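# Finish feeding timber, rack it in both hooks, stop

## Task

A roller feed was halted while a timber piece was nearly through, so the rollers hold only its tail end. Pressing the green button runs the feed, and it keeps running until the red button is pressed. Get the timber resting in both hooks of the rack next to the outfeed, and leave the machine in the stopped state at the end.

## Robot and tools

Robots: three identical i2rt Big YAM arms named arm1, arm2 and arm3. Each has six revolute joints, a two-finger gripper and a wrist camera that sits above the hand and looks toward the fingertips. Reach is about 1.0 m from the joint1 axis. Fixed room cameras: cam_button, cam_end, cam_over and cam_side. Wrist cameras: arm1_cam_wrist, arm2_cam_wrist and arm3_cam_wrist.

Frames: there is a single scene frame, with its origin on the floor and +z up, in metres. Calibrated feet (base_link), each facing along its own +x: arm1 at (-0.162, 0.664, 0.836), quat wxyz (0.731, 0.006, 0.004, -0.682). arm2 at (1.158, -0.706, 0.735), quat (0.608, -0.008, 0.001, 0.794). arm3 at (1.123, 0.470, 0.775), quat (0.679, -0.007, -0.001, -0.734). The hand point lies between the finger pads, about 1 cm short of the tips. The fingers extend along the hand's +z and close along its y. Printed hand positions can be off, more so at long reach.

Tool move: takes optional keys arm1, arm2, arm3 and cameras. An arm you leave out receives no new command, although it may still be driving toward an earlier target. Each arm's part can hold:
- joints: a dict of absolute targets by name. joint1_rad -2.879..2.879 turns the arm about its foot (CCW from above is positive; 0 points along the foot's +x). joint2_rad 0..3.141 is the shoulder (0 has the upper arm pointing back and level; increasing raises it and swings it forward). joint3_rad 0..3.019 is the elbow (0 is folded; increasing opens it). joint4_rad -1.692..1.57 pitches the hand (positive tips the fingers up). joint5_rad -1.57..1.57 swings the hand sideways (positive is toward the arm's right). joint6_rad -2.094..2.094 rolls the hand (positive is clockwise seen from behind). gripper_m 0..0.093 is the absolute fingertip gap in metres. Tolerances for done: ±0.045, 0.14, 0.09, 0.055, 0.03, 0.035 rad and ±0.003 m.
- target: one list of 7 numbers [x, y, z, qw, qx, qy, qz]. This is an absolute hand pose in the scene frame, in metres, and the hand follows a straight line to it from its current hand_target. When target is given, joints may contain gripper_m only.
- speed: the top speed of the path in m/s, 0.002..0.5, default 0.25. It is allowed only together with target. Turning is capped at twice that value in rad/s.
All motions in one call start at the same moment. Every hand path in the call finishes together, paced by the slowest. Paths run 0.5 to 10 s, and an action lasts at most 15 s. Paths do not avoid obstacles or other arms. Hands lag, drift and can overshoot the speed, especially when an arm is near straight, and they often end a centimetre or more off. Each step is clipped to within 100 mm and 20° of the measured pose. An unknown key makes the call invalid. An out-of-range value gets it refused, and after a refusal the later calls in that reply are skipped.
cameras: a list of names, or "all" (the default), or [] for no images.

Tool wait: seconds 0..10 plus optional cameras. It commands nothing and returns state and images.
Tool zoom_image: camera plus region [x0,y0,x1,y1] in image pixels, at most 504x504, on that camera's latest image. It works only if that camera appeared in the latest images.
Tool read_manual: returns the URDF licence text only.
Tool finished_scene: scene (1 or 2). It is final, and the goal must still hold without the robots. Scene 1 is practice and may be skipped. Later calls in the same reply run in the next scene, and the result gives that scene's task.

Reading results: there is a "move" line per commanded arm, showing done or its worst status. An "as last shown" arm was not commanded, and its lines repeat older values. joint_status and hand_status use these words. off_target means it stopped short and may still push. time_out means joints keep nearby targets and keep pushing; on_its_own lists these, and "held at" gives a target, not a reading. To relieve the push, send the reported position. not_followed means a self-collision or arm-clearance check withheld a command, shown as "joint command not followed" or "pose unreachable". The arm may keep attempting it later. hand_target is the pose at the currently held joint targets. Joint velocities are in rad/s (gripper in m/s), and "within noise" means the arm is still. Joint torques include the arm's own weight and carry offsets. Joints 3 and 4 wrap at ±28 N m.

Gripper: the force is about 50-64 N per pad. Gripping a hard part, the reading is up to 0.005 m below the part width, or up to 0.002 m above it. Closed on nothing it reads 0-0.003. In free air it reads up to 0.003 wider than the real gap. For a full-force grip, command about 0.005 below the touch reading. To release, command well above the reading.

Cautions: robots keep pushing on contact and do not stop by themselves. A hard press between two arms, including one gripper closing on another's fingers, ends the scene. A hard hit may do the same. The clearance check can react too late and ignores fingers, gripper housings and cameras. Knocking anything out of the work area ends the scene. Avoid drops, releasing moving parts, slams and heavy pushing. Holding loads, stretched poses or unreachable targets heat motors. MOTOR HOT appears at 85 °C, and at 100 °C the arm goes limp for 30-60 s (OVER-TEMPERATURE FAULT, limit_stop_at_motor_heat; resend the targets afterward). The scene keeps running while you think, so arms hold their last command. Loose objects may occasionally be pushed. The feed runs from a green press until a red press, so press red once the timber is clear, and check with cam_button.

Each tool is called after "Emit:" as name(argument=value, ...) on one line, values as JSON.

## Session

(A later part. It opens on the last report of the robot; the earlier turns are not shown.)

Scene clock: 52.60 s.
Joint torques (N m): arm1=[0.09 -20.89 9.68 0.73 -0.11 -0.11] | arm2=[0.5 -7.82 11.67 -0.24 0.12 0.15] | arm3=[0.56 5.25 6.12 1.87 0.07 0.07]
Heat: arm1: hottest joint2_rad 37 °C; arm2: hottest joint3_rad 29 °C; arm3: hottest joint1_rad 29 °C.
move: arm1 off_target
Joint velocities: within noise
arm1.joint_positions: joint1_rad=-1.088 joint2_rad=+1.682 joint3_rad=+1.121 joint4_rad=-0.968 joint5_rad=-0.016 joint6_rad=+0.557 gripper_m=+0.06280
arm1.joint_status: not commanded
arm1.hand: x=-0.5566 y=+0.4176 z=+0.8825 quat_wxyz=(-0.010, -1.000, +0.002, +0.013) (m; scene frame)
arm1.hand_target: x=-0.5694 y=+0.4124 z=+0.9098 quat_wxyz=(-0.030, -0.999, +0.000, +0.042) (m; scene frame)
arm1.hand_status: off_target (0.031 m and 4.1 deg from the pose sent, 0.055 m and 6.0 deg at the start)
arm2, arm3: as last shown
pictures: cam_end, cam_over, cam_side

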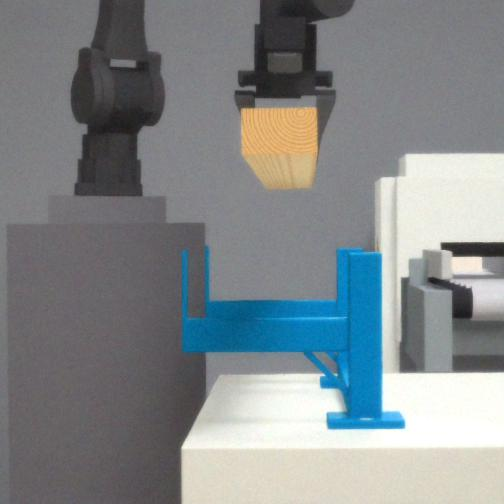

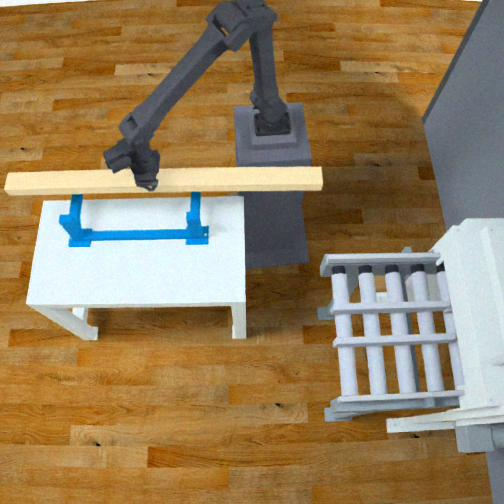

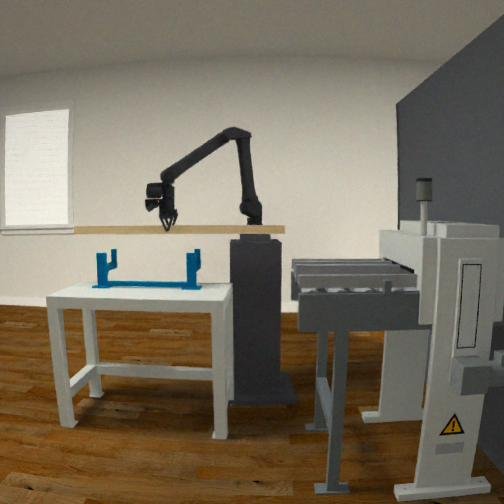

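Emit:
move(arm1={"target":[-0.575,0.42,0.815,0.03,0.999,0,-0.035],"speed":0.12}, cameras=["cam_side","cam_end"])

Scene clock: 54.00 s.
Joint torques (N m): arm1=[0.44 -22.12 7.72 1.09 -0.08 -0.11] | arm2=[1.14 -7.88 11.58 -0.13 0.11 0.15] | arm3=[0.56 5.25 6.12 1.88 0.07 0.07]
Heat: arm1: hottest joint2_rad 37 °C; arm2: hottest joint3_rad 29 °C; arm3: hottest joint1_rad 29 °C.
move: arm1 off_target
Joint velocities: within noise
arm1.joint_positions: joint1_rad=-1.106 joint2_rad=+1.839 joint3_rad=+1.044 joint4_rad=-0.739 joint5_rad=-0.025 joint6_rad=+0.539 gripper_m=+0.06280
arm1.joint_status: not commanded
arm1.hand: x=-0.5592 y=+0.4254 z=+0.7913 quat_wxyz=(-0.012, -1.000, +0.002, +0.008) (m; scene frame)
arm1.hand_target: x=-0.5746 y=+0.4203 z=+0.8149 quat_wxyz=(-0.030, -0.999, +0.000, +0.035) (m; scene frame)
arm1.hand_status: off_target (0.029 m and 3.7 deg from the pose sent, 0.070 m and 3.4 deg at the start)
arm2, arm3: as last shown
pictures: cam_end, cam_side

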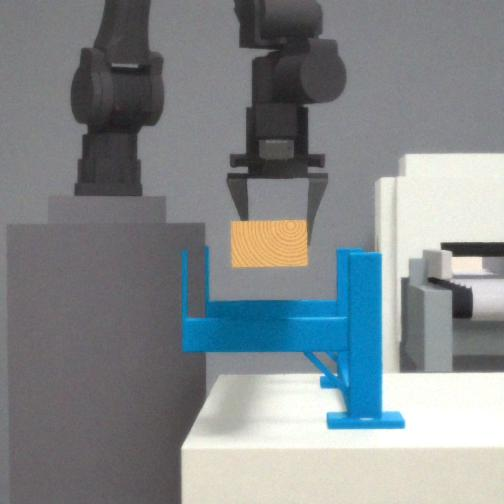

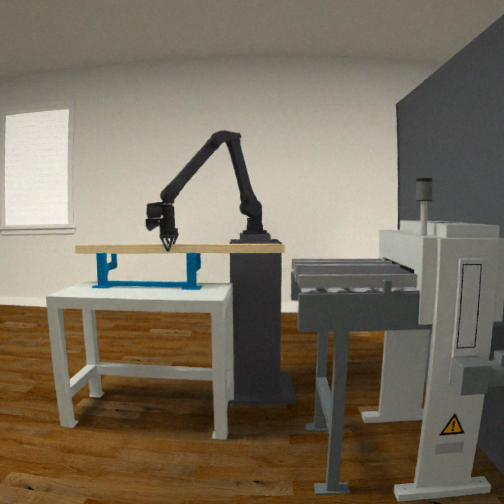

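Emit:
move(arm1={"target":[-0.58,0.42,0.768,0.03,0.999,0,-0.035],"speed":0.08}, cameras=["cam_side","cam_end"])

Scene clock: 55.43 s.
Joint torques (N m): arm1=[0.21 -22.36 6.79 0.73 -0.05 -0.15] | arm2=[0.62 -7.71 11.66 -0.24 0.12 0.13] | arm3=[0.56 5.25 6.11 1.88 0.07 0.07]
Heat: arm1: hottest joint2_rad 37 °C; arm2: hottest joint3_rad 29 °C; arm3: hottest joint1_rad 29 °C.
move: arm1 off_target
Joint velocities: within noise
arm1.joint_positions: joint1_rad=-1.110 joint2_rad=+1.941 joint3_rad=+1.035 joint4_rad=-0.627 joint5_rad=-0.025 joint6_rad=+0.534 gripper_m=+0.06280
arm1.joint_status: not commanded
arm1.hand: x=-0.5622 y=+0.4260 z=+0.7445 quat_wxyz=(-0.013, -1.000, +0.001, +0.009) (m; scene frame)
arm1.hand_target: x=-0.5795 y=+0.4203 z=+0.7678 quat_wxyz=(-0.030, -0.999, +0.000, +0.035) (m; scene frame)
arm1.hand_status: off_target (0.030 m and 3.6 deg from the pose sent, 0.032 m and 3.7 deg at the start)
arm2: as last shown
arm3.joint_positions: joint1_rad=+0.351 joint2_rad=+0.542 joint3_rad=+1.505 joint4_rad=-1.531 joint5_rad=+0.167 joint6_rad=-0.726 gripper_m=+0.09396
arm3.joint_status: not commanded
arm3.hand: x=+1.1426 y=+0.3175 z=+1.3425 quat_wxyz=(-0.190, -0.282, -0.826, +0.450) (m; scene frame)
arm3.hand_target: x=+1.1421 y=+0.3196 z=+1.3513 quat_wxyz=(-0.196, -0.281, -0.820, +0.458) (m; scene frame)
arm3.hand_status: not commanded
pictures: cam_end, cam_side

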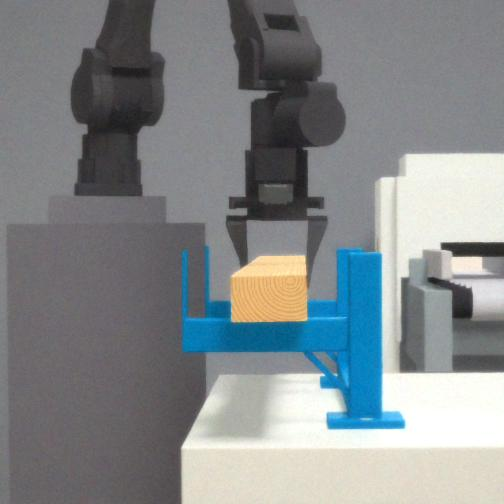

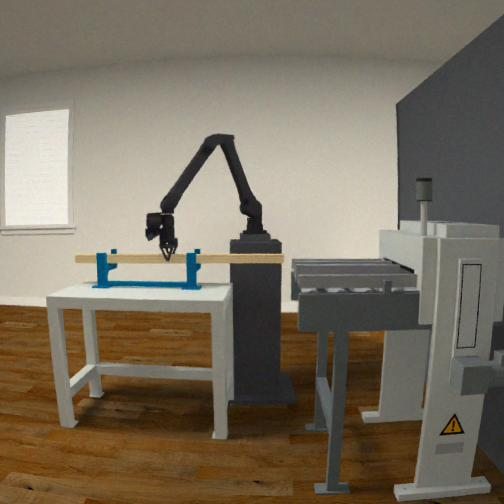

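Emit:
move(arm1={"target":[-0.58,0.42,0.748,0.03,0.999,0,-0.035],"speed":0.05}, cameras=["cam_side","cam_end"])

Emit:
zoom_image(camera="cam_side", region=[60, 200, 300, 310])

Scene clock: 56.50 s.
Joint torques (N m): arm1=[0.21 -20.25 6.45 1.39 -0.04 -0.13] | arm2=[0.79 -8.06 11.67 -0.2 0.1 0.14] | arm3=[0.56 5.25 6.12 1.87 0.07 0.07]
Heat: arm1: hottest joint2_rad 37 °C; arm2: hottest joint3_rad 29 °C; arm3: hottest joint1_rad 29 °C.
move: arm1 off_target
Joint velocities: within noise
arm1.joint_positions: joint1_rad=-1.110 joint2_rad=+1.956 joint3_rad=+1.035 joint4_rad=-0.594 joint5_rad=-0.027 joint6_rad=+0.534 gripper_m=+0.06280
arm1.joint_status: not commanded
arm1.hand: x=-0.5665 y=+0.4237 z=+0.7382 quat_wxyz=(-0.018, -1.000, +0.001, +0.016) (m; scene frame)
arm1.hand_target: x=-0.5798 y=+0.4202 z=+0.7482 quat_wxyz=(-0.030, -0.999, +0.000, +0.035) (m; scene frame)
arm1.hand_status: off_target (0.017 m and 2.6 deg from the pose sent, 0.019 m and 3.6 deg at the start)
arm2, arm3: as last shown
pictures: cam_end, cam_side

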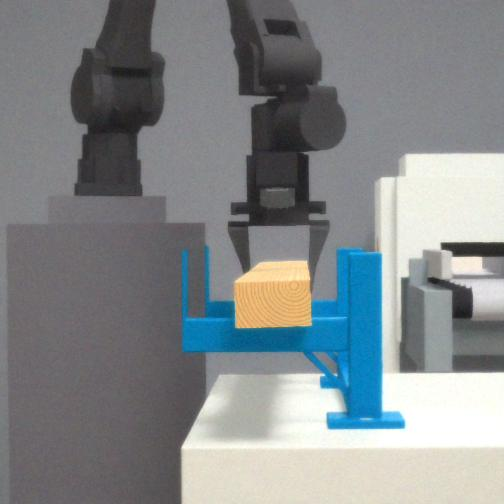

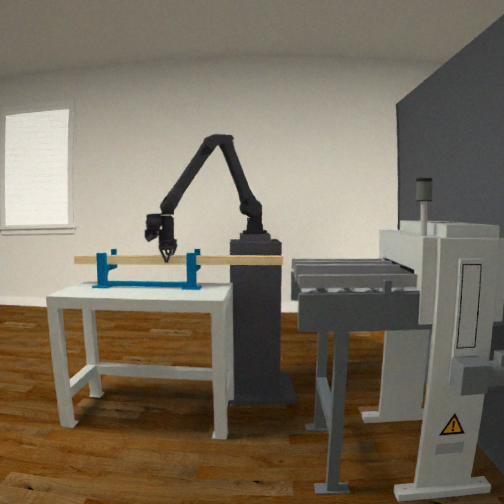

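Scaled by 2.100 from the camera's 504x504 image, which has a finer 720x720 frame.

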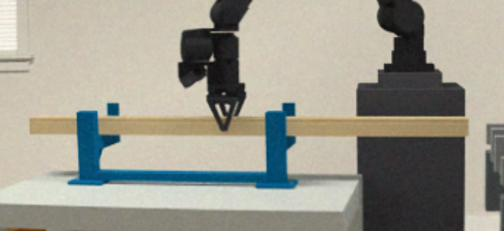

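Emit:
move(arm1={"target":[-0.575,0.419,0.73,0.03,0.999,0,-0.025],"speed":0.05}, cameras=["cam_end"])

Emit:
move(arm1={"joints":{"gripper_m":0.067}}, cameras=["cam_end"])

Emit:
move(arm1={"joints":{"gripper_m":0.093}}, cameras=["cam_end","cam_side","arm1_cam_wrist"])

Scene clock: 57.57 s.
Joint torques (N m): arm1=[0.32 -16.21 6.34 2.29 -0.3 -0.12] | arm2=[0.73 -8.18 11.58 -0.16 0.11 0.13] | arm3=[0.5 5.19 6.12 1.87 0.07 0.07]
Heat: arm1: hottest joint2_rad 37 °C; arm2: hottest joint3_rad 29 °C; arm3: hottest joint1_rad 29 °C.
move: arm1 off_target
Joint velocities: within noise
arm1.joint_positions: joint1_rad=-1.110 joint2_rad=+1.957 joint3_rad=+1.035 joint4_rad=-0.593 joint5_rad=-0.030 joint6_rad=+0.534 gripper_m=+0.06280
arm1.joint_status: not commanded
arm1.hand: x=-0.5661 y=+0.4232 z=+0.7377 quat_wxyz=(-0.019, -1.000, +0.001, +0.015) (m; scene frame)
arm1.hand_target: x=-0.5747 y=+0.4193 z=+0.7303 quat_wxyz=(-0.030, -0.999, +0.000, +0.025) (m; scene frame)
arm1.hand_status: off_target (0.012 m and 1.7 deg from the pose sent, 0.013 m and 1.7 deg at the start)
arm2.joint_positions: joint1_rad=+0.128 joint2_rad=+1.231 joint3_rad=+1.200 joint4_rad=-1.562 joint5_rad=-0.009 joint6_rad=+0.390 gripper_m=+0.00016
arm2.joint_status: not commanded
arm2.hand: x=+1.0267 y=-0.3926 z=+0.9827 quat_wxyz=(+0.008, +0.707, -0.707, +0.017) (m; scene frame)
arm2.hand_target: x=+1.0202 y=-0.3856 z=+0.9999 quat_wxyz=(+0.000, +0.707, -0.707, +0.000) (m; scene frame)
arm2.hand_status: not commanded
arm3: as last shown
pictures: cam_end

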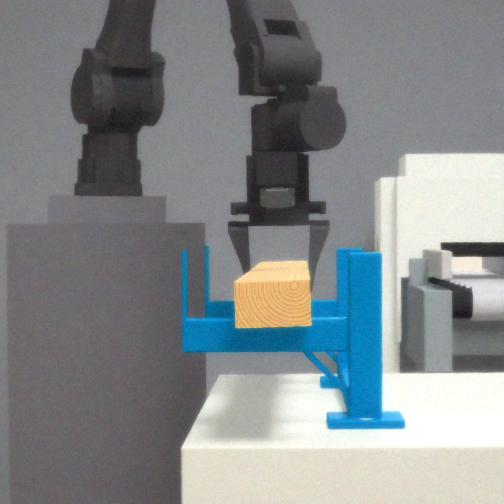

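Scene clock: 58.10 s.
Joint torques (N m): arm1=[0.15 -17.26 6.24 1.54 -0.17 -0.09] | arm2=[0.67 -8.06 11.55 -0.12 0.1 0.16] | arm3=[0.5 5.25 6.12 1.88 0.07 0.07]
Heat: arm1: hottest joint2_rad 37 °C; arm2: hottest joint3_rad 29 °C; arm3: hottest joint1_rad 29 °C.
move: arm1 done
Joint velocities: within noise
arm1.joint_positions: joint1_rad=-1.110 joint2_rad=+1.958 joint3_rad=+1.035 joint4_rad=-0.573 joint5_rad=-0.035 joint6_rad=+0.534 gripper_m=+0.06691
arm1.joint_status: all done
arm1.hand: x=-0.5697 y=+0.4203 z=+0.7374 quat_wxyz=(-0.026, -0.999, +0.001, +0.022) (m; scene frame)
arm1.hand_target: x=-0.5748 y=+0.4193 z=+0.7304 quat_wxyz=(-0.030, -0.999, +0.000, +0.025) (m; scene frame)
arm1.hand_status: not commanded
arm2, arm3: as last shown
pictures: cam_end

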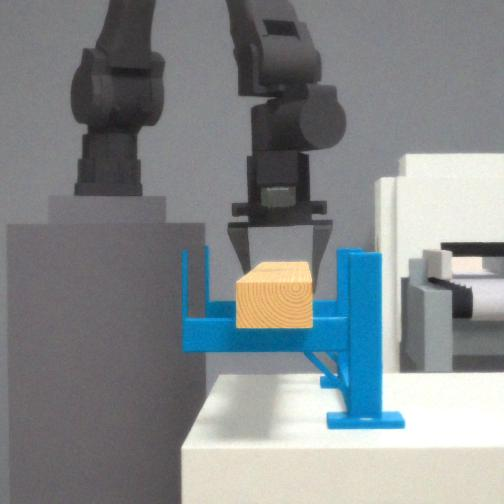

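Scene clock: 58.60 s.
Joint torques (N m): arm1=[0.21 -16.15 6.39 1.36 -0.08 -0.08] | arm2=[0.67 -7.88 11.67 -0.18 0.11 0.13] | arm3=[0.5 5.25 6.12 1.87 0.07 0.07]
Heat: arm1: hottest joint2_rad 37 °C; arm2: hottest joint3_rad 29 °C; arm3: hottest joint1_rad 29 °C.
move: arm1 done
Joint velocities: within noise
arm1.joint_positions: joint1_rad=-1.110 joint2_rad=+1.958 joint3_rad=+1.035 joint4_rad=-0.566 joint5_rad=-0.037 joint6_rad=+0.534 gripper_m=+0.09288
arm1.joint_status: all done
arm1.hand: x=-0.5710 y=+0.4191 z=+0.7376 quat_wxyz=(-0.029, -0.999, +0.001, +0.025) (m; scene frame)
arm1.hand_target: x=-0.5748 y=+0.4192 z=+0.7305 quat_wxyz=(-0.030, -0.999, +0.000, +0.025) (m; scene frame)
arm1.hand_status: not commanded
arm2, arm3: as last shown
pictures: arm1_cam_wrist, cam_end, cam_side

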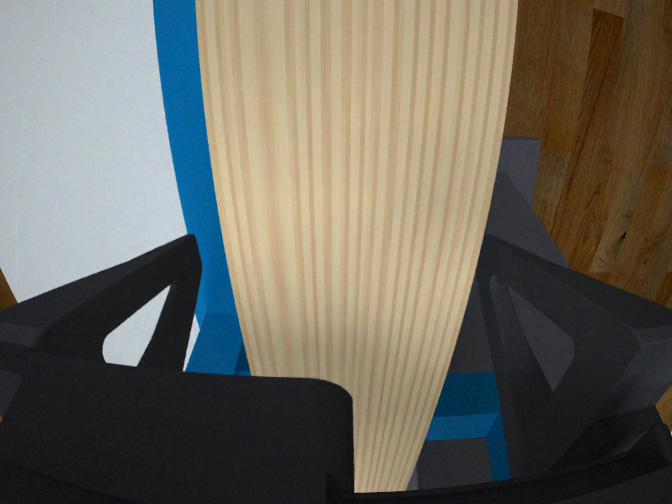

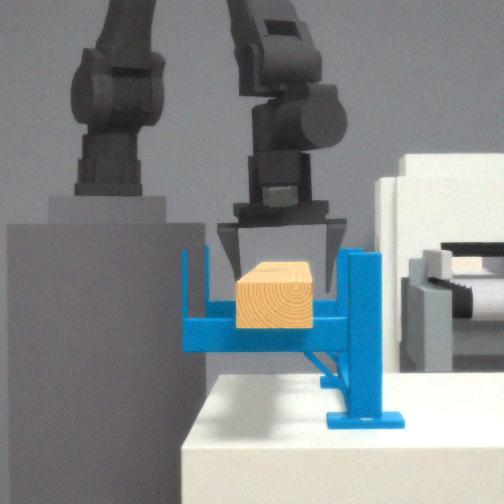

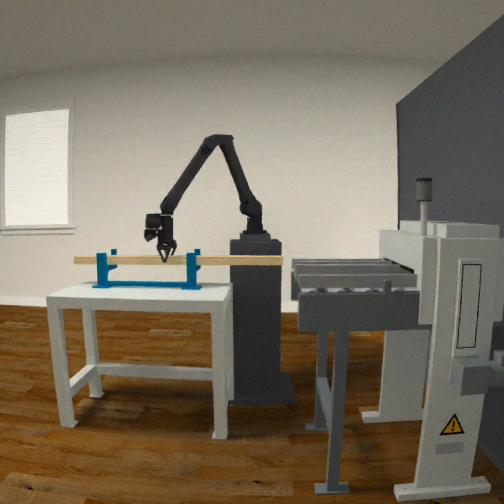

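Emit:
move(arm1={"target":[-0.57,0.421,0.93,0.02,0.9995,0,-0.02],"speed":0.12}, cameras=["cam_end","cam_side","cam_button"])

Scene clock: 60.97 s.
Joint torques (N m): arm1=[0.73 -16.67 11.82 -0.21 0.09 -0.07] | arm2=[0.44 -7.94 11.66 -0.17 0.11 0.14] | arm3=[0.56 5.25 6.12 1.87 0.07 0.07]
Heat: arm1: hottest joint2_rad 37 °C; arm2: hottest joint3_rad 30 °C; arm3: hottest joint1_rad 29 °C.
move: arm1 off_target
Joint velocities: within noise
arm1.joint_positions: joint1_rad=-1.110 joint2_rad=+1.626 joint3_rad=+1.152 joint4_rad=-1.058 joint5_rad=-0.029 joint6_rad=+0.534 gripper_m=+0.09288
arm1.joint_status: not commanded
arm1.hand: x=-0.5565 y=+0.4267 z=+0.9169 quat_wxyz=(-0.015, -1.000, +0.002, +0.008) (m; scene frame)
arm1.hand_target: x=-0.5696 y=+0.4213 z=+0.9301 quat_wxyz=(-0.020, -1.000, +0.000, +0.020) (m; scene frame)
arm1.hand_status: off_target (0.020 m and 1.5 deg from the pose sent, 0.192 m and 1.1 deg at the start)
arm2, arm3: as last shown
pictures: cam_button, cam_end, cam_side

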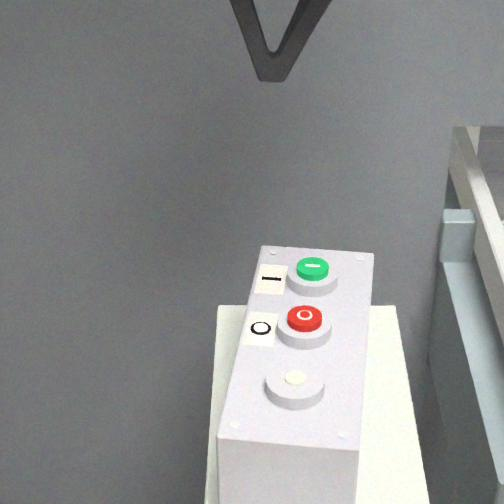

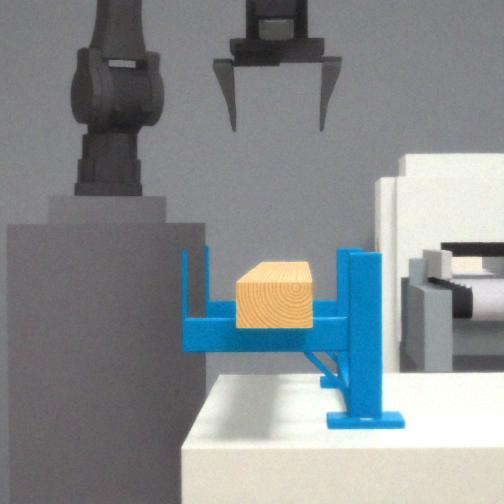

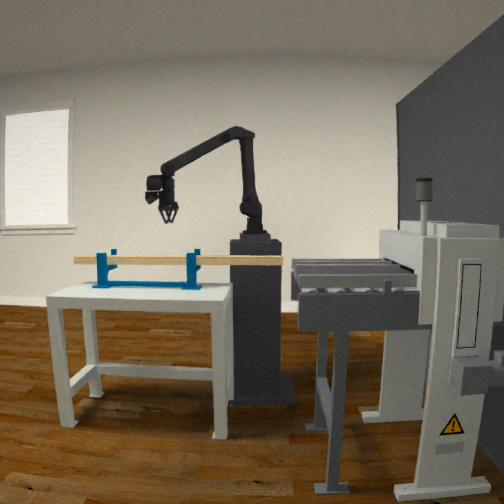

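Done. Machine off.

Emit:
finished_scene(scene=1)

The scene is finished: the task was done.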